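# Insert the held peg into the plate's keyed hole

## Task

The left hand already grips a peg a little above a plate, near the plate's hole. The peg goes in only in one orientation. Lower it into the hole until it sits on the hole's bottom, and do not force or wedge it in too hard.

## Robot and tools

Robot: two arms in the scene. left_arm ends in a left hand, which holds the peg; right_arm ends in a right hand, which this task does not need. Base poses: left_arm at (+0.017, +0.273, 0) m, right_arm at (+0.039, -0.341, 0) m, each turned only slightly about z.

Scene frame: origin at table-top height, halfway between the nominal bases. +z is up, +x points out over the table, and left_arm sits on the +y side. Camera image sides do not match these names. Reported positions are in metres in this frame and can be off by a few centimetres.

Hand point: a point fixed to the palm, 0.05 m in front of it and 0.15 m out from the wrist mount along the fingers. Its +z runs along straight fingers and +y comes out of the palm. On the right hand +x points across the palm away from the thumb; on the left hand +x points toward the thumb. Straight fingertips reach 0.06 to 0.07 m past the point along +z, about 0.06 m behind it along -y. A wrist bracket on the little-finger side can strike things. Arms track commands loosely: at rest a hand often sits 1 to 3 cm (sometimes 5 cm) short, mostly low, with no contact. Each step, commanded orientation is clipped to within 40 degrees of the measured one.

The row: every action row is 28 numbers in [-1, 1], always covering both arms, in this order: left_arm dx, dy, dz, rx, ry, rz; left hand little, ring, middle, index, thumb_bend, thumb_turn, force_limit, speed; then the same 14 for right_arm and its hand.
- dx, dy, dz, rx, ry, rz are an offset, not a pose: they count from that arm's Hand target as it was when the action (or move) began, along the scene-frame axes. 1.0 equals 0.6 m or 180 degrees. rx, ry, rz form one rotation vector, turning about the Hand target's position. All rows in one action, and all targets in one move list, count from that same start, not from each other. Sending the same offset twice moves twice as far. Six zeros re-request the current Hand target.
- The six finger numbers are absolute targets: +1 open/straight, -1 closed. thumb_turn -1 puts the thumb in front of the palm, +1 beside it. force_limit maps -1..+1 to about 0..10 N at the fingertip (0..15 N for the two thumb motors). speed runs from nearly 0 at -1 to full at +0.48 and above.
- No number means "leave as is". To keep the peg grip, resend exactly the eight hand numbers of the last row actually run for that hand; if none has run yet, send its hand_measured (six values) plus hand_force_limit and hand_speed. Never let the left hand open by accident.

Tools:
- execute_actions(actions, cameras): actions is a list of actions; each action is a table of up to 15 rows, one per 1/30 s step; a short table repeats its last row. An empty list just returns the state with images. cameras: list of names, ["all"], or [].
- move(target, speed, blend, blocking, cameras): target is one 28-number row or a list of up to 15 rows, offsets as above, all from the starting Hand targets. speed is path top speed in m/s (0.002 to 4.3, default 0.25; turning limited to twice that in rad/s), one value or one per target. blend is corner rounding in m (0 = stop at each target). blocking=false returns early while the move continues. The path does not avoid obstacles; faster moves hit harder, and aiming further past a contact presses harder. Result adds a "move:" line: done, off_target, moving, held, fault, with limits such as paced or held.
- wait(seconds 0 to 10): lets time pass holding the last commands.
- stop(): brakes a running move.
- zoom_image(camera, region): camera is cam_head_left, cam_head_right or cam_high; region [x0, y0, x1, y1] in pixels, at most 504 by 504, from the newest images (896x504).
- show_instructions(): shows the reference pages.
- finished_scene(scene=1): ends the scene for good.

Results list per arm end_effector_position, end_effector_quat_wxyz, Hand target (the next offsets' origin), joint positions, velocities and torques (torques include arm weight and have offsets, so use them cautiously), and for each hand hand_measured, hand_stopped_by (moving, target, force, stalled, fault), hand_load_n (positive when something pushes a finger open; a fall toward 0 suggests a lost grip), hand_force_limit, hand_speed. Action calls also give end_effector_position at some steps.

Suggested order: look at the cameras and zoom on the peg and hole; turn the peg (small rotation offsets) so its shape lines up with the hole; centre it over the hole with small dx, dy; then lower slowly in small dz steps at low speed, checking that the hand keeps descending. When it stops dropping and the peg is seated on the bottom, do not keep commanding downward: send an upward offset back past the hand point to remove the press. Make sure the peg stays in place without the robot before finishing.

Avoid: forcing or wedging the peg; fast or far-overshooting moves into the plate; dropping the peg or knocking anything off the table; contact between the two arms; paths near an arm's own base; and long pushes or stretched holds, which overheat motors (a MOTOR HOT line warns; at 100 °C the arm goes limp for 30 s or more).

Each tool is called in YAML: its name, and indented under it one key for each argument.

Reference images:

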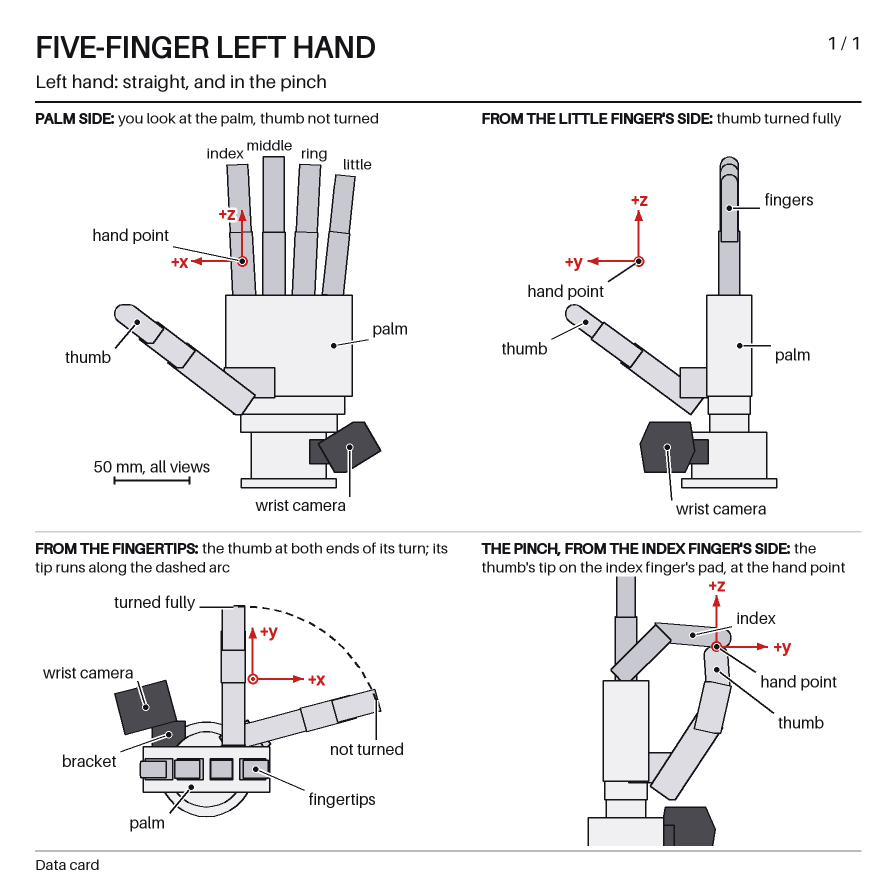

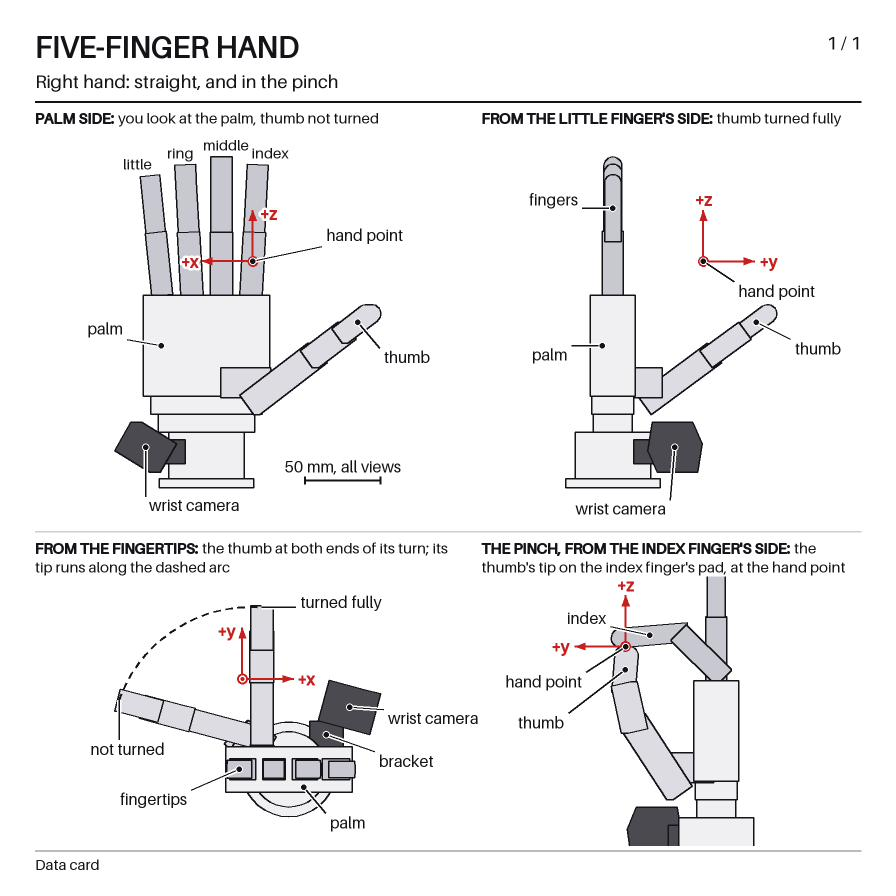

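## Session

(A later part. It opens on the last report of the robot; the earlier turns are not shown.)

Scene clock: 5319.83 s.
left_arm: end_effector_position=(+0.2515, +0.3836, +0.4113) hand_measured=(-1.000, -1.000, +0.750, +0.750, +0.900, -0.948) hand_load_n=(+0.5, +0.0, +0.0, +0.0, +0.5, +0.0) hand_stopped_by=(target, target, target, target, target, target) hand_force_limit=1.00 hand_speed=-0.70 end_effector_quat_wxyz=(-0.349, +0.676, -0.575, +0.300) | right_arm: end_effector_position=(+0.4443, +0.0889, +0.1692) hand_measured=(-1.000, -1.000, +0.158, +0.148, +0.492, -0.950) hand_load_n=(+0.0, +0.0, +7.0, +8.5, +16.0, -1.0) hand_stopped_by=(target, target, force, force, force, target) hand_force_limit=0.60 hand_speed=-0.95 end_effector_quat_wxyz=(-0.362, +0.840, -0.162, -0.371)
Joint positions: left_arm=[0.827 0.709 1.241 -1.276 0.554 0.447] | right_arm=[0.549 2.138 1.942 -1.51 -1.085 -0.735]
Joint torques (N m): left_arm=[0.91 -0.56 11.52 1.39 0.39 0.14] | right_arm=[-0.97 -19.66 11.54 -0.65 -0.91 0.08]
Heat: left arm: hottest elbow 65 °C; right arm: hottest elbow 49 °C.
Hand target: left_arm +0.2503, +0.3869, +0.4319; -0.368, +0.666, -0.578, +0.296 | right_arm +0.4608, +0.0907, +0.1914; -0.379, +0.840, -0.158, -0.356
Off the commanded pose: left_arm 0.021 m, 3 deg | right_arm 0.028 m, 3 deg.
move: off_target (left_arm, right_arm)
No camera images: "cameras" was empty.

move:
  target:
    - [0,0,0,0,0,0,-1,-1,0.75,0.75,0.9,-0.948,1.0,-0.7,0.008,0.001,-0.012,0,0,0,-1,-1,-0.05,-0.05,0.05,-0.95,0.6,-0.95]
  speed: 0.1
  cameras: ["all"]

zoom_image:
  camera: "cam_head_right"
  region: [396, 256, 424, 296]

zoom_image:
  camera: "cam_head_left"
  region: [392, 256, 420, 296]

Scene clock: 5324.27 s.
left_arm: end_effector_position=(+0.2515, +0.3836, +0.4113) hand_measured=(-1.000, -1.000, +0.750, +0.750, +0.900, -0.948) hand_load_n=(+0.0, +0.0, +0.0, +0.0, +0.0, +0.0) hand_stopped_by=(target, target, target, target, target, target) hand_force_limit=1.00 hand_speed=-0.70 end_effector_quat_wxyz=(-0.349, +0.676, -0.575, +0.300) | right_arm: end_effector_position=(+0.4480, +0.0900, +0.1690) hand_measured=(-1.000, -1.000, +0.158, +0.148, +0.492, -0.950) hand_load_n=(+0.0, +0.0, +7.0, +8.0, +16.0, -1.0) hand_stopped_by=(target, target, force, force, force, target) hand_force_limit=0.60 hand_speed=-0.95 end_effector_quat_wxyz=(-0.364, +0.840, -0.161, -0.369)
Joint positions: left_arm=[0.827 0.709 1.241 -1.276 0.554 0.447] | right_arm=[0.548 2.145 1.955 -1.51 -1.085 -0.736]
Joint torques (N m): left_arm=[0.91 -0.62 11.51 1.37 0.39 0.14] | right_arm=[-1.08 -18.73 11.55 -0.53 -0.9 0.04]
Heat: left arm: hottest elbow 65 °C; right arm: hottest elbow 49 °C.
Hand target: left_arm +0.2503, +0.3869, +0.4319; -0.368, +0.666, -0.578, +0.296 | right_arm +0.4656, +0.0912, +0.1842; -0.379, +0.840, -0.158, -0.356
Off the commanded pose: left_arm 0.021 m, 3 deg | right_arm 0.023 m, 2 deg.
move: off_target (left_arm, right_arm)

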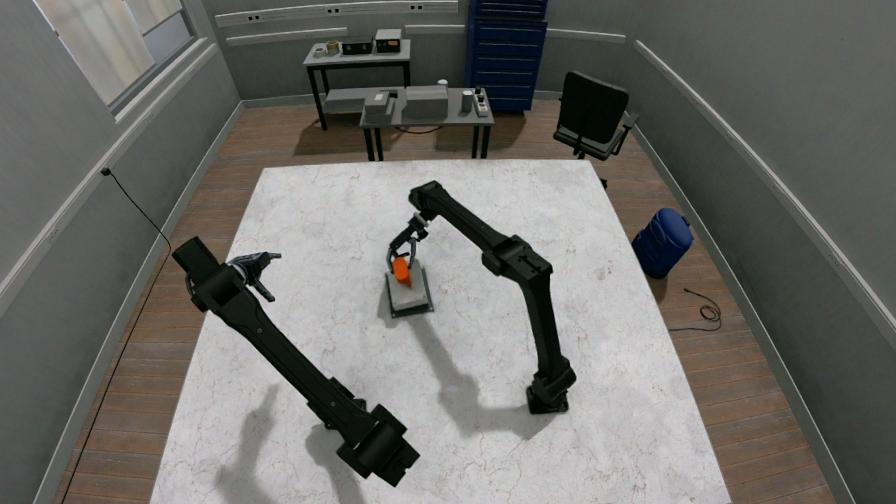

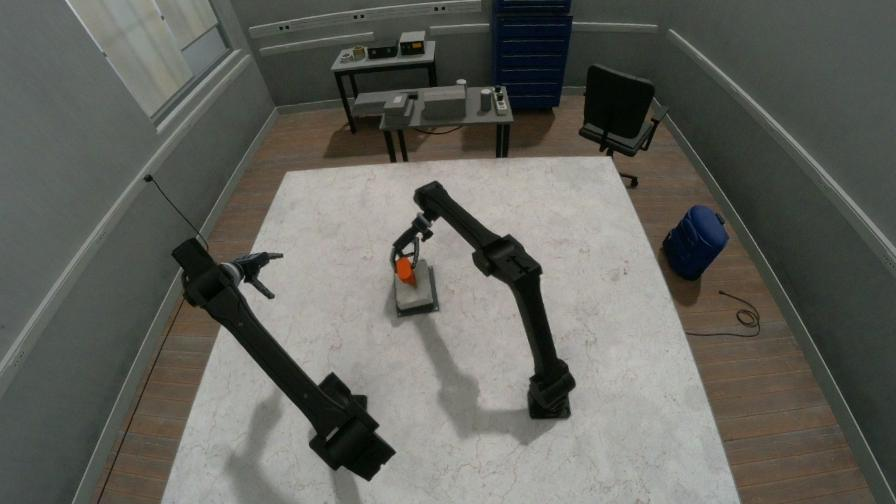

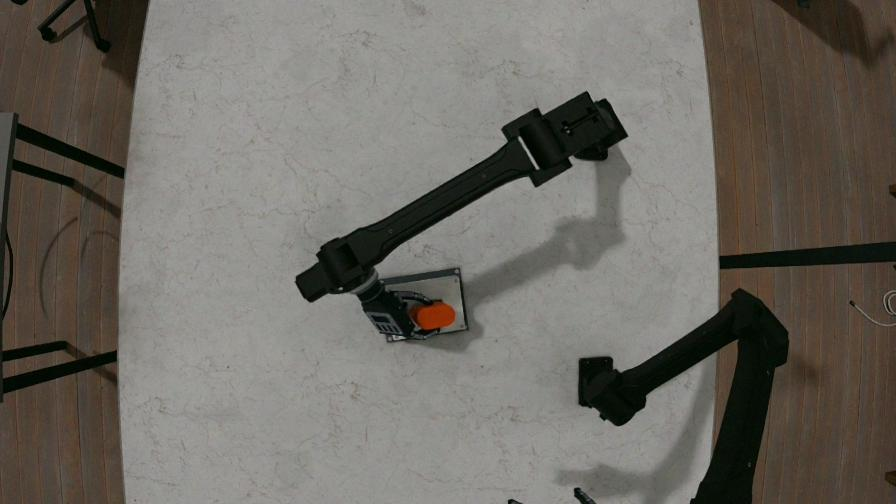

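Scaled by 12.600 from the camera's 896x504 image, which has a finer 1280x720 frame.

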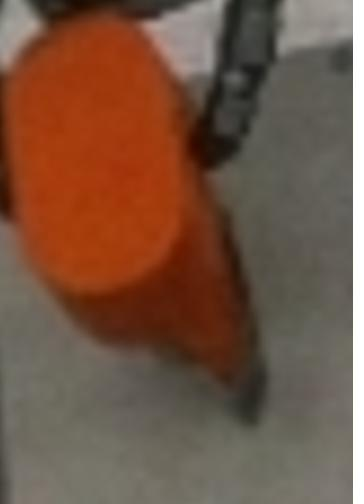

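Scaled by 12.600 from the camera's 896x504 image, which has a finer 1280x720 frame.

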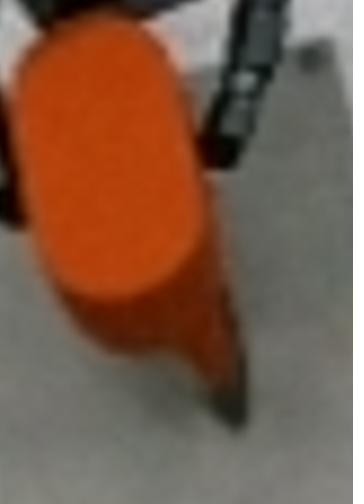

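move:
  target:
    - [0,0,0,0,0,0,-1,-1,0.75,0.75,0.9,-0.948,1.0,-0.7,0,0,-0.02,0,0,0,-1,-1,-0.05,-0.05,0.05,-0.95,0.6,-0.95]
  speed: 0.05
  cameras: ["all"]

zoom_image:
  camera: "cam_head_right"
  region: [396, 256, 424, 296]

zoom_image:
  camera: "cam_head_left"
  region: [392, 256, 420, 296]

Scene clock: 5330.73 s.
left_arm: end_effector_position=(+0.2515, +0.3836, +0.4113) hand_measured=(-1.000, -1.000, +0.750, +0.750, +0.900, -0.948) hand_load_n=(+0.0, +0.0, +0.0, +0.0, +0.0, +0.5) hand_stopped_by=(target, target, target, target, target, target) hand_force_limit=1.00 hand_speed=-0.70 end_effector_quat_wxyz=(-0.349, +0.676, -0.575, +0.300) | right_arm: end_effector_position=(+0.4492, +0.0907, +0.1629) hand_measured=(-1.000, -1.000, +0.158, +0.148, +0.492, -0.950) hand_load_n=(+0.0, +0.0, +7.0, +8.0, +16.0, -1.0) hand_stopped_by=(target, target, force, force, force, target) hand_force_limit=0.60 hand_speed=-0.95 end_effector_quat_wxyz=(-0.363, +0.840, -0.161, -0.369)
Joint positions: left_arm=[0.827 0.709 1.241 -1.276 0.554 0.447] | right_arm=[0.548 2.155 1.955 -1.504 -1.085 -0.739]
Joint torques (N m): left_arm=[0.97 -0.62 11.51 1.39 0.39 0.14] | right_arm=[-1.03 -18.55 10.35 0.23 -0.9 0.04]
Heat: left arm: hottest elbow 65 °C; right arm: hottest elbow 49 °C.
Hand target: left_arm +0.2503, +0.3869, +0.4319; -0.368, +0.666, -0.578, +0.296 | right_arm +0.4657, +0.0912, +0.1722; -0.379, +0.840, -0.158, -0.356
Off the commanded pose: left_arm 0.021 m, 3 deg | right_arm 0.019 m, 2 deg.
move: off_target (left_arm, right_arm)

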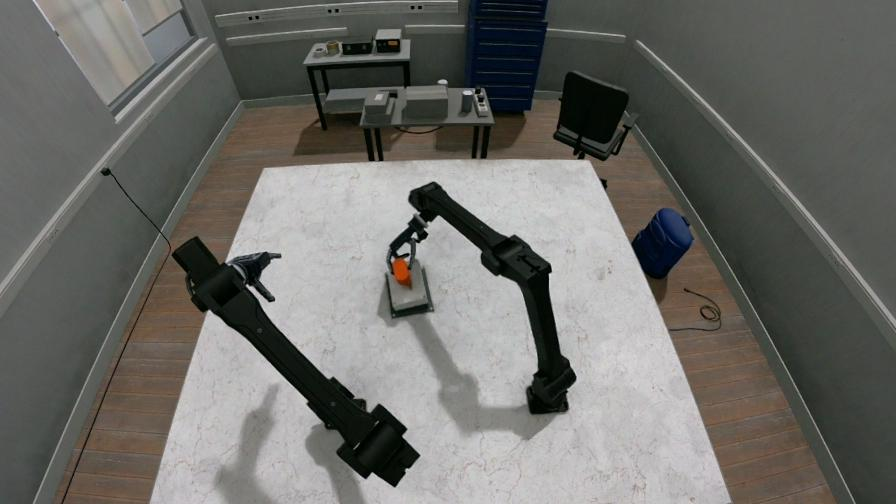

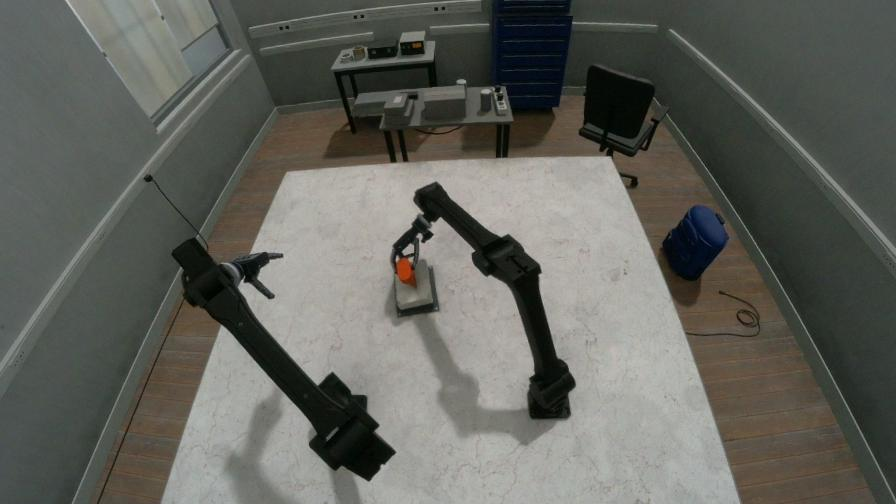

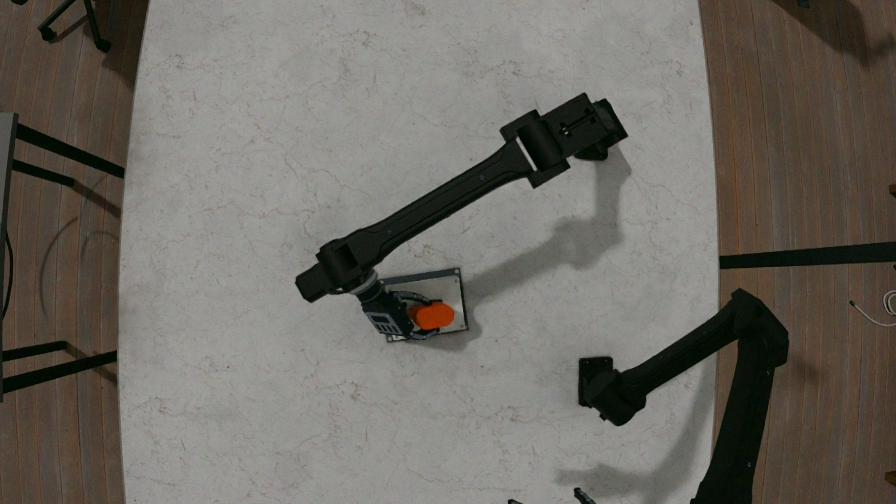

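Scaled by 12.600 from the camera's 896x504 image, which has a finer 1280x720 frame.

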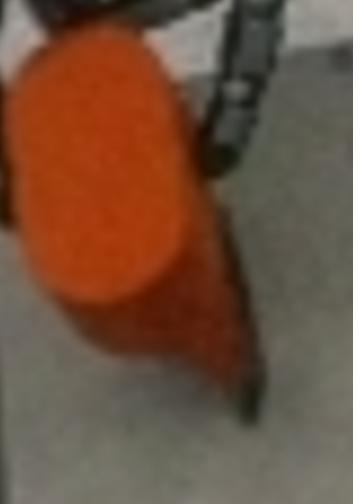

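Scaled by 12.600 from the camera's 896x504 image, which has a finer 1280x720 frame.

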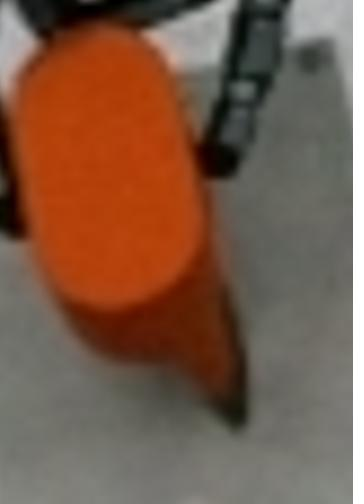

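move:
  target:
    - [0,0,0,0,0,0,-1,-1,0.75,0.75,0.9,-0.948,1.0,-0.7,0,-0.001,-0.02,0,0,0,-1,-1,-0.05,-0.05,0.05,-0.95,0.6,-0.95]
  speed: 0.05
  cameras: ["all"]

zoom_image:
  camera: "cam_head_right"
  region: [396, 256, 424, 296]

zoom_image:
  camera: "cam_head_left"
  region: [392, 256, 420, 296]

Scene clock: 5334.63 s.
left_arm: end_effector_position=(+0.2515, +0.3836, +0.4113) hand_measured=(-1.000, -1.000, +0.750, +0.750, +0.900, -0.948) hand_load_n=(+0.0, +0.0, +0.0, -0.5, +0.0, +0.0) hand_stopped_by=(target, target, target, target, target, target) hand_force_limit=1.00 hand_speed=-0.70 end_effector_quat_wxyz=(-0.349, +0.676, -0.575, +0.300) | right_arm: end_effector_position=(+0.4530, +0.0929, +0.1566) hand_measured=(-1.000, -1.000, +0.158, +0.148, +0.492, -0.950) hand_load_n=(+0.0, +0.0, +6.5, +8.0, +16.5, -1.0) hand_stopped_by=(target, target, force, force, force, target) hand_force_limit=0.60 hand_speed=-0.95 end_effector_quat_wxyz=(-0.369, +0.841, -0.156, -0.363)
Joint positions: left_arm=[0.827 0.709 1.241 -1.276 0.554 0.447] | right_arm=[0.548 2.162 1.955 -1.48 -1.085 -0.741]
Joint torques (N m): left_arm=[0.91 -0.56 11.52 1.39 0.39 0.14] | right_arm=[-1.03 -18.96 9.1 0.25 -0.9 0.04]
Heat: left arm: hottest elbow 65 °C; right arm: hottest elbow 50 °C.
Hand target: left_arm +0.2503, +0.3869, +0.4319; -0.368, +0.666, -0.578, +0.296 | right_arm +0.4657, +0.0906, +0.1602; -0.379, +0.840, -0.158, -0.356
Off the commanded pose: left_arm 0.021 m, 3 deg | right_arm 0.013 m, 2 deg.
move: off_target (left_arm, right_arm)

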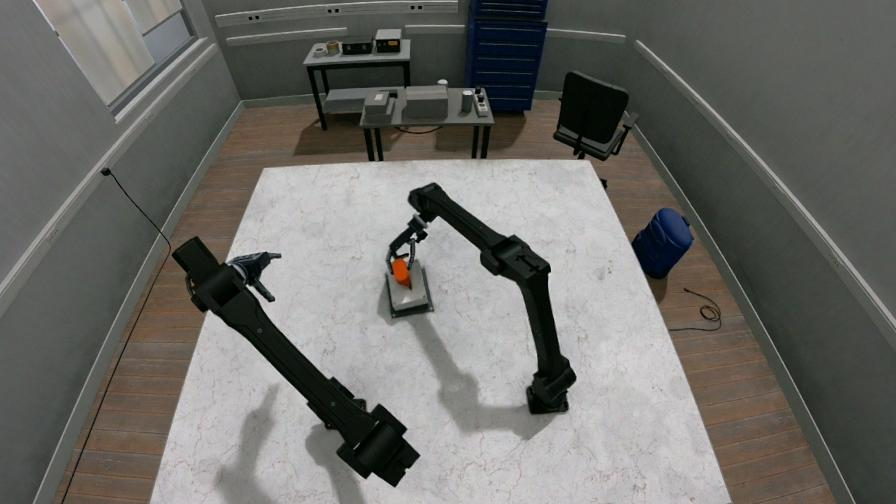

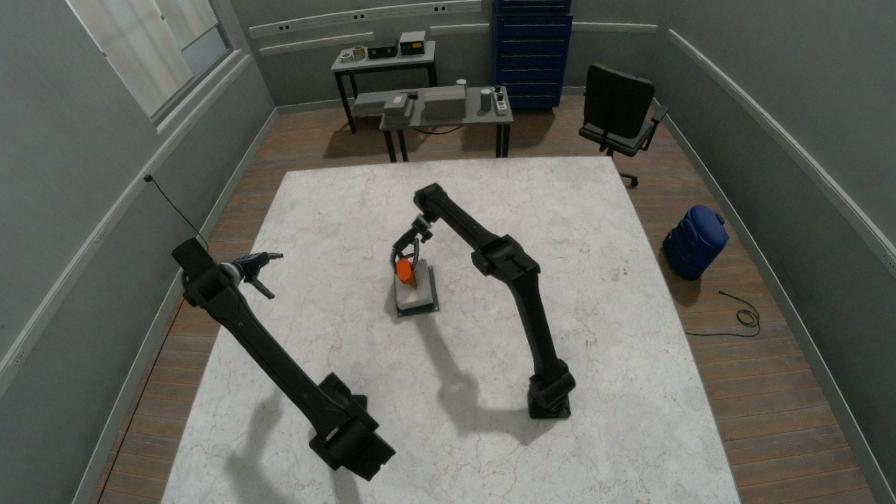

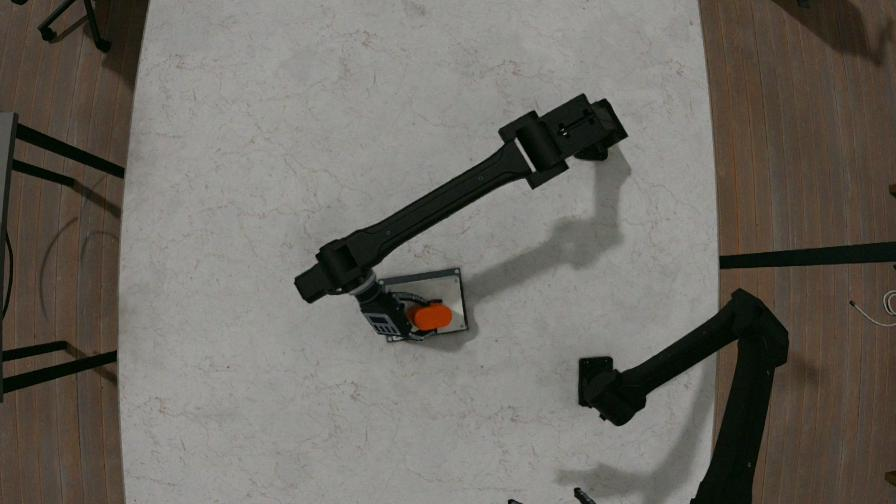

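Scaled by 12.600 from the camera's 896x504 image, which has a finer 1280x720 frame.

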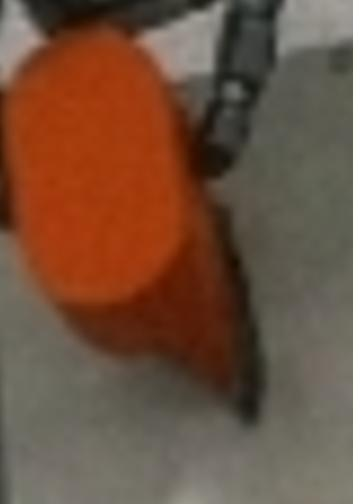

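Scaled by 12.600 from the camera's 896x504 image, which has a finer 1280x720 frame.

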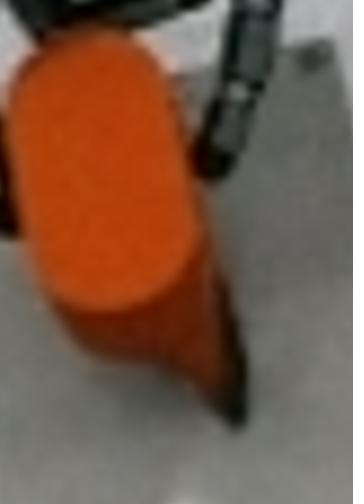

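move:
  target:
    - [0,0,0,0,0,0,-1,-1,0.75,0.75,0.9,-0.948,1.0,-0.7,-0.005,-0.007,-0.004,0,0,0,-1,-1,-0.05,-0.05,0.05,-0.95,0.6,-0.95]
  speed: 0.05
  cameras: ["all"]

zoom_image:
  camera: "cam_head_right"
  region: [396, 256, 424, 296]

zoom_image:
  camera: "cam_head_left"
  region: [392, 256, 420, 296]

Scene clock: 5344.13 s.
left_arm: end_effector_position=(+0.2515, +0.3836, +0.4113) hand_measured=(-1.000, -1.000, +0.750, +0.750, +0.900, -0.948) hand_load_n=(+0.0, +0.0, +0.0, +0.0, +0.0, +0.0) hand_stopped_by=(target, target, target, target, target, target) hand_force_limit=1.00 hand_speed=-0.70 end_effector_quat_wxyz=(-0.349, +0.676, -0.575, +0.300) | right_arm: end_effector_position=(+0.4536, +0.0904, +0.1524) hand_measured=(-1.000, -1.000, +0.158, +0.148, +0.492, -0.950) hand_load_n=(+0.0, +0.0, +7.0, +8.0, +16.0, -1.0) hand_stopped_by=(target, target, force, force, force, target) hand_force_limit=0.60 hand_speed=-0.95 end_effector_quat_wxyz=(-0.370, +0.841, -0.156, -0.363)
Joint positions: left_arm=[0.827 0.709 1.241 -1.276 0.554 0.447] | right_arm=[0.544 2.162 1.944 -1.472 -1.085 -0.747]
Joint torques (N m): left_arm=[0.91 -0.62 11.52 1.39 0.39 0.14] | right_arm=[-0.97 -19.84 8.14 0.28 -0.89 0.03]
Heat: left arm: hottest elbow 65 °C; right arm: hottest elbow 49 °C.
Hand target: left_arm +0.2503, +0.3869, +0.4319; -0.368, +0.666, -0.578, +0.296 | right_arm +0.4627, +0.0864, +0.1578; -0.379, +0.840, -0.158, -0.356
Off the commanded pose: left_arm 0.021 m, 3 deg | right_arm 0.011 m, 1 deg.
move: off_target (left_arm, right_arm)

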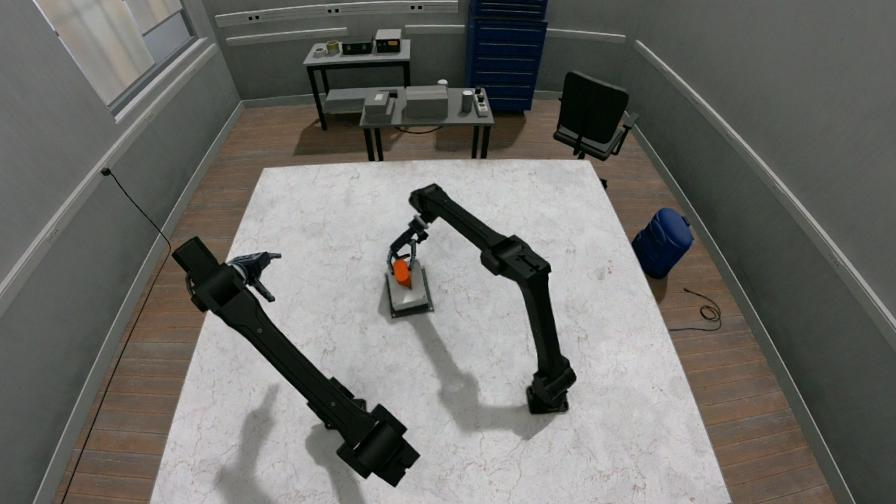

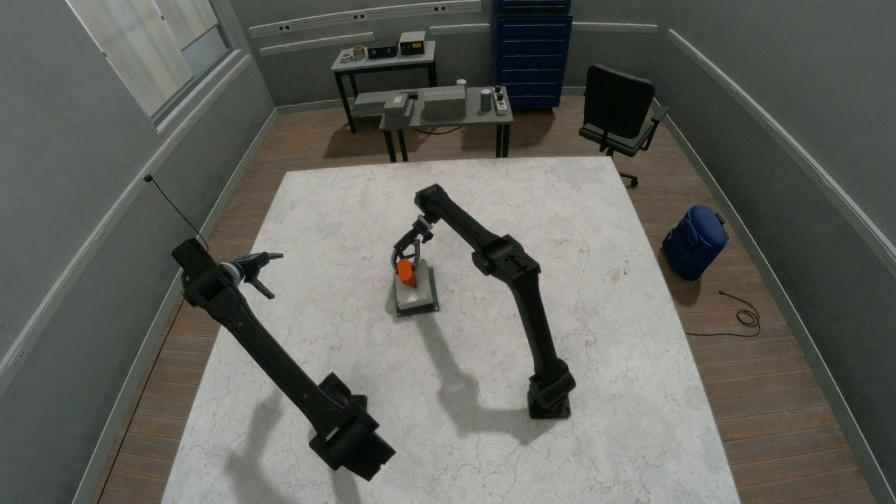

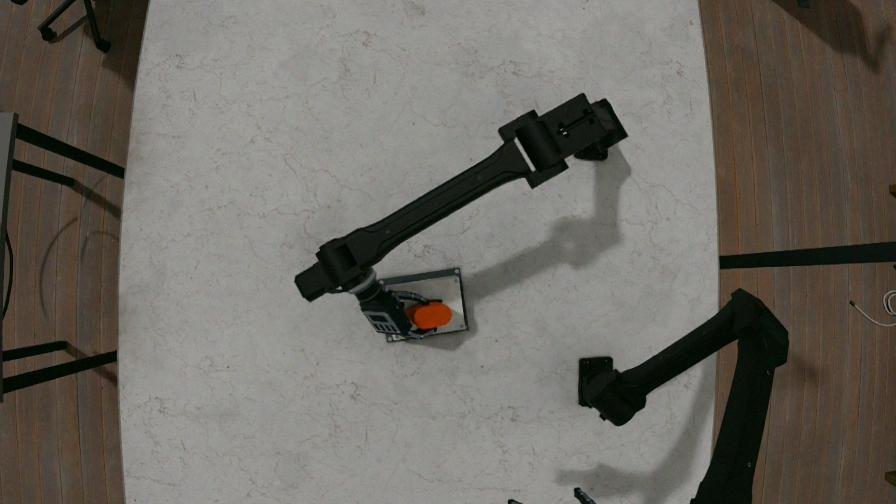

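Scaled by 12.600 from the camera's 896x504 image, which has a finer 1280x720 frame.

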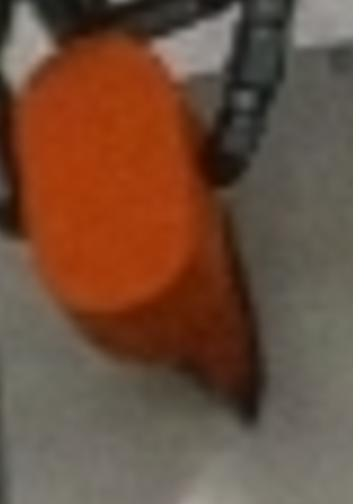

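Scaled by 12.600 from the camera's 896x504 image, which has a finer 1280x720 frame.

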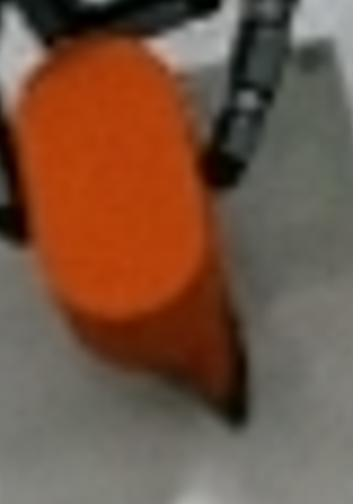

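move:
  target:
    - [0,0,0,0,0,0,-1,-1,0.75,0.75,0.9,-0.948,1.0,-0.7,-0.01,0.002,-0.01,0,0,0,-1,-1,-0.05,-0.05,0.05,-0.95,0.6,-0.95]
  speed: 0.05
  cameras: ["all"]

zoom_image:
  camera: "cam_head_right"
  region: [396, 256, 424, 296]

zoom_image:
  camera: "cam_head_left"
  region: [392, 256, 420, 296]

Scene clock: 5349.97 s.
left_arm: end_effector_position=(+0.2515, +0.3836, +0.4113) hand_measured=(-1.000, -1.000, +0.750, +0.750, +0.900, -0.948) hand_load_n=(+0.0, +0.0, +0.0, +0.0, +0.0, +0.0) hand_stopped_by=(target, target, target, target, target, target) hand_force_limit=1.00 hand_speed=-0.70 end_effector_quat_wxyz=(-0.349, +0.676, -0.575, +0.300) | right_arm: end_effector_position=(+0.4519, +0.0906, +0.1443) hand_measured=(-1.000, -1.000, +0.158, +0.148, +0.492, -0.950) hand_load_n=(+0.0, +0.0, +6.5, +8.0, +16.5, +0.5) hand_stopped_by=(target, target, force, force, force, target) hand_force_limit=0.60 hand_speed=-0.95 end_effector_quat_wxyz=(-0.372, +0.839, -0.157, -0.364)
Joint positions: left_arm=[0.827 0.709 1.241 -1.276 0.554 0.447] | right_arm=[0.544 2.162 1.919 -1.442 -1.092 -0.74]
Joint torques (N m): left_arm=[0.91 -0.62 11.52 1.39 0.39 0.14] | right_arm=[-0.56 -20.84 7.3 0.5 -0.64 0.1]
Heat: left arm: hottest elbow 65 °C; right arm: hottest elbow 49 °C.
Hand target: left_arm +0.2503, +0.3869, +0.4319; -0.368, +0.666, -0.578, +0.296 | right_arm +0.4568, +0.0876, +0.1519; -0.379, +0.840, -0.158, -0.356
Off the commanded pose: left_arm 0.021 m, 3 deg | right_arm 0.009 m, 1 deg.
move: off_target (left_arm)

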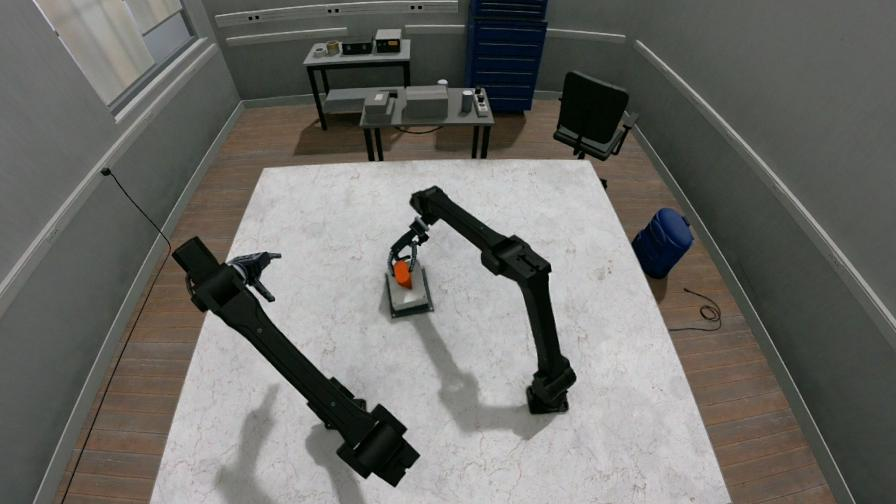

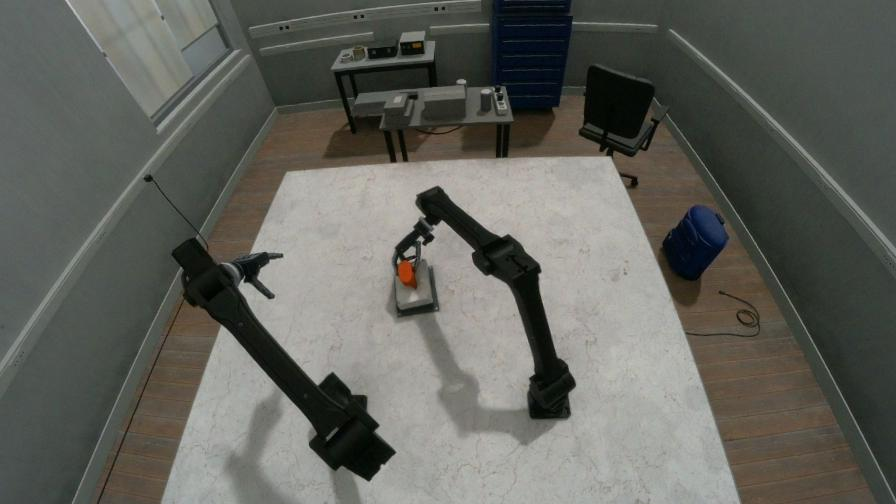

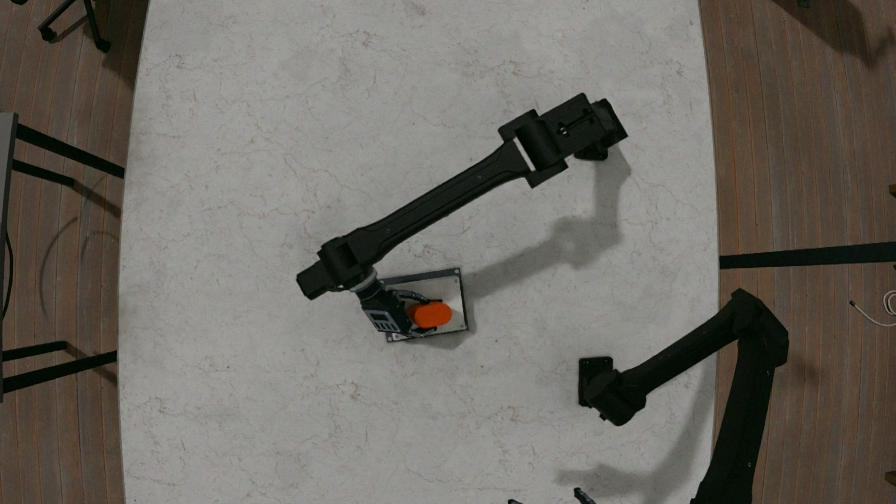

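Scaled by 12.600 from the camera's 896x504 image, which has a finer 1280x720 frame.

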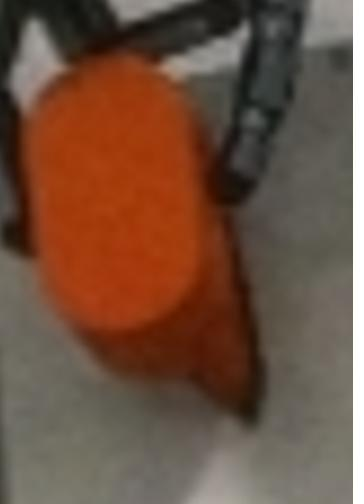

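Scaled by 12.600 from the camera's 896x504 image, which has a finer 1280x720 frame.

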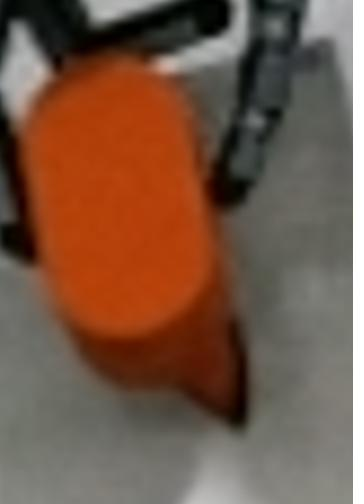

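zoom_image:
  camera: "cam_high"
  region: [400, 286, 456, 330]

Scaled by 9.000 from the camera's 896x504 image, which has a finer 1280x720 frame.

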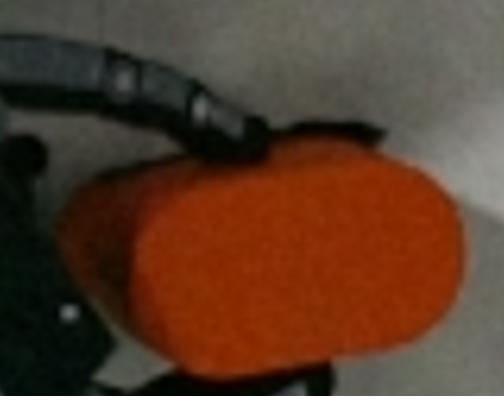

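zoom_image:
  camera: "cam_high"
  region: [412, 298, 456, 332]

zoom_image:
  camera: "cam_high"
  region: [378, 266, 470, 346]

Scaled by 11.455 from the camera's 896x504 image, which has a finer 1280x720 frame.

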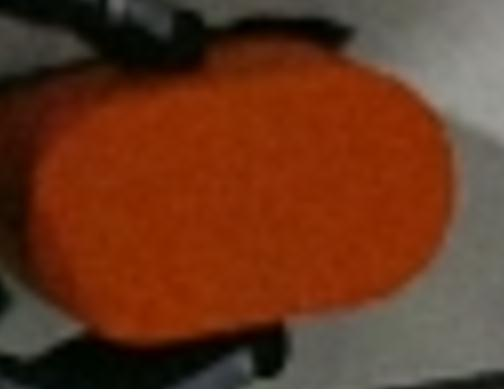

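Scaled by 5.478 from the camera's 896x504 image, which has a finer 1280x720 frame.

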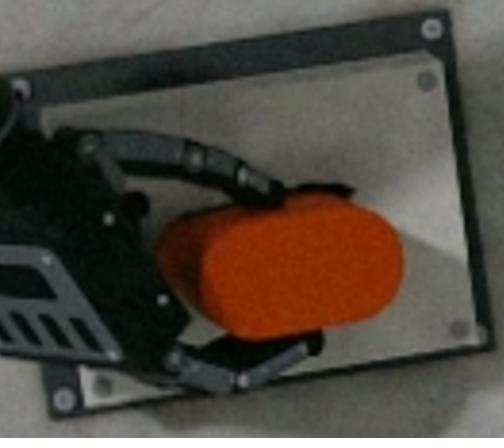

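execute_actions:
  actions:
    - [[0,0,0,0,0,0,-1,-1,0.75,0.75,0.9,-0.948,1.0,-0.7,-0.006,0.002,0.006,0,0,0,-1,-1,-0.05,-0.05,0.05,-0.95,0.6,-0.95]]
  cameras: ["all"]

zoom_image:
  camera: "cam_head_right"
  region: [396, 256, 424, 296]

zoom_image:
  camera: "cam_head_left"
  region: [392, 256, 420, 296]

zoom_image:
  camera: "cam_high"
  region: [412, 298, 456, 332]

Scene clock: 5372.37 s.
left_arm: end_effector_position=(+0.2515, +0.3836, +0.4113) hand_measured=(-1.000, -1.000, +0.750, +0.750, +0.900, -0.948) hand_load_n=(-0.5, +0.0, +0.0, +0.0, +0.0, +0.0) hand_stopped_by=(target, target, target, target, target, target) hand_force_limit=1.00 hand_speed=-0.70 end_effector_quat_wxyz=(-0.349, +0.676, -0.575, +0.300) | right_arm: end_effector_position=(+0.4513, +0.0910, +0.1440) hand_measured=(-1.000, -1.000, +0.158, +0.148, +0.492, -0.950) hand_load_n=(+0.0, +0.0, +6.0, +8.5, +16.0, +0.5) hand_stopped_by=(target, target, force, force, force, target) hand_force_limit=0.60 hand_speed=-0.95 end_effector_quat_wxyz=(-0.373, +0.838, -0.160, -0.366)
Joint positions: left_arm=[0.827 0.709 1.241 -1.276 0.554 0.447] | right_arm=[0.544 2.16 1.912 -1.434 -1.096 -0.731]
Joint torques (N m): left_arm=[0.91 -0.62 11.52 1.37 0.39 0.14] | right_arm=[-0.21 -21.48 7.05 0.46 -0.54 0.1]
Heat: left arm: hottest elbow 65 °C; right arm: hottest elbow 47 °C.
Hand target: left_arm +0.2503, +0.3869, +0.4319; -0.368, +0.666, -0.578, +0.296 | right_arm +0.4530, +0.0888, +0.1554; -0.379, +0.840, -0.158, -0.356
Off the commanded pose: left_arm 0.021 m, 3 deg | right_arm 0.012 m, 1 deg.
Step readings (end_effector_position of left_arm | right_arm):
0: (+0.2515, +0.3836, +0.4113) | (+0.4518, +0.0906, +0.1442)
1: (+0.2515, +0.3836, +0.4113) | (+0.4518, +0.0906, +0.1442)
2: (+0.2515, +0.3836, +0.4113) | (+0.4518, +0.0906, +0.1441)
4: (+0.2515, +0.3836, +0.4113) | (+0.4516, +0.0908, +0.1439)
8: (+0.2515, +0.3836, +0.4113) | (+0.4514, +0.0910, +0.1439)
15: (+0.2515, +0.3836, +0.4113) | (+0.4513, +0.0910, +0.1442)

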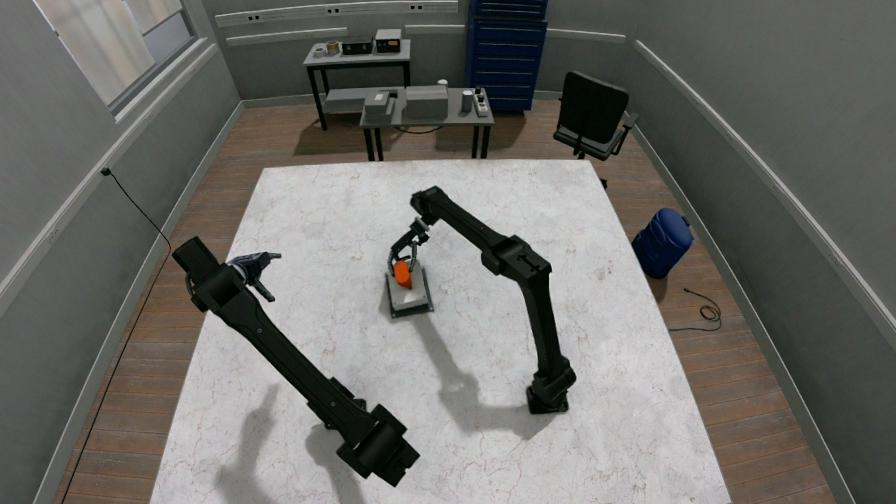

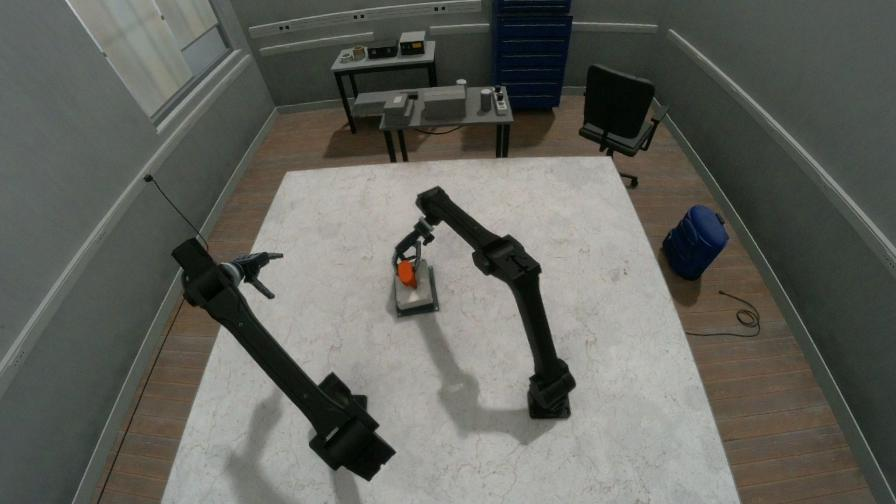

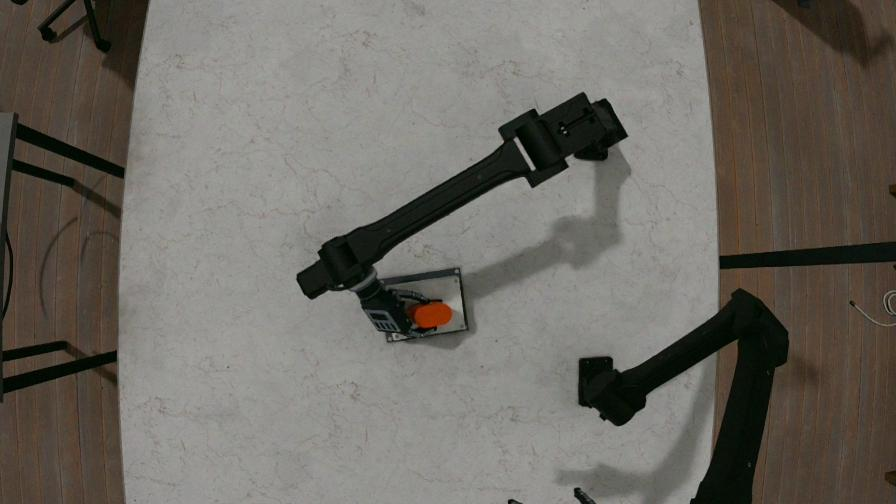

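Scaled by 12.600 from the camera's 896x504 image, which has a finer 1280x720 frame.

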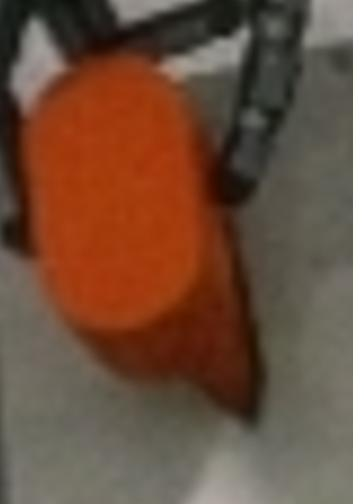

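Scaled by 12.600 from the camera's 896x504 image, which has a finer 1280x720 frame.

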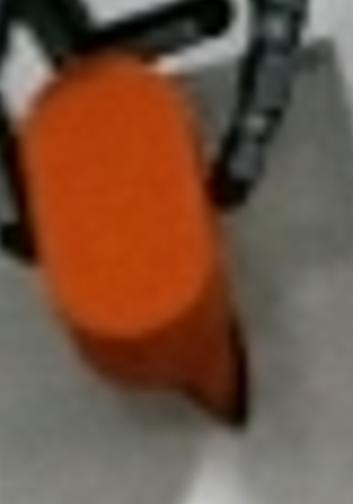

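Scaled by 11.455 from the camera's 896x504 image, which has a finer 1280x720 frame.

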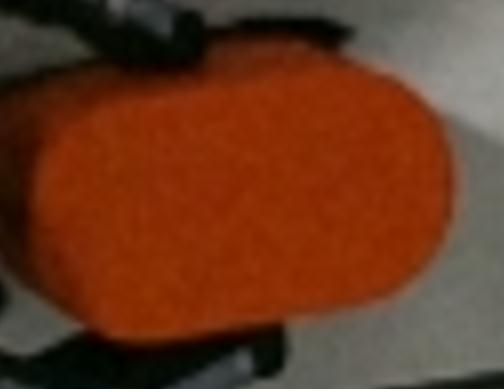

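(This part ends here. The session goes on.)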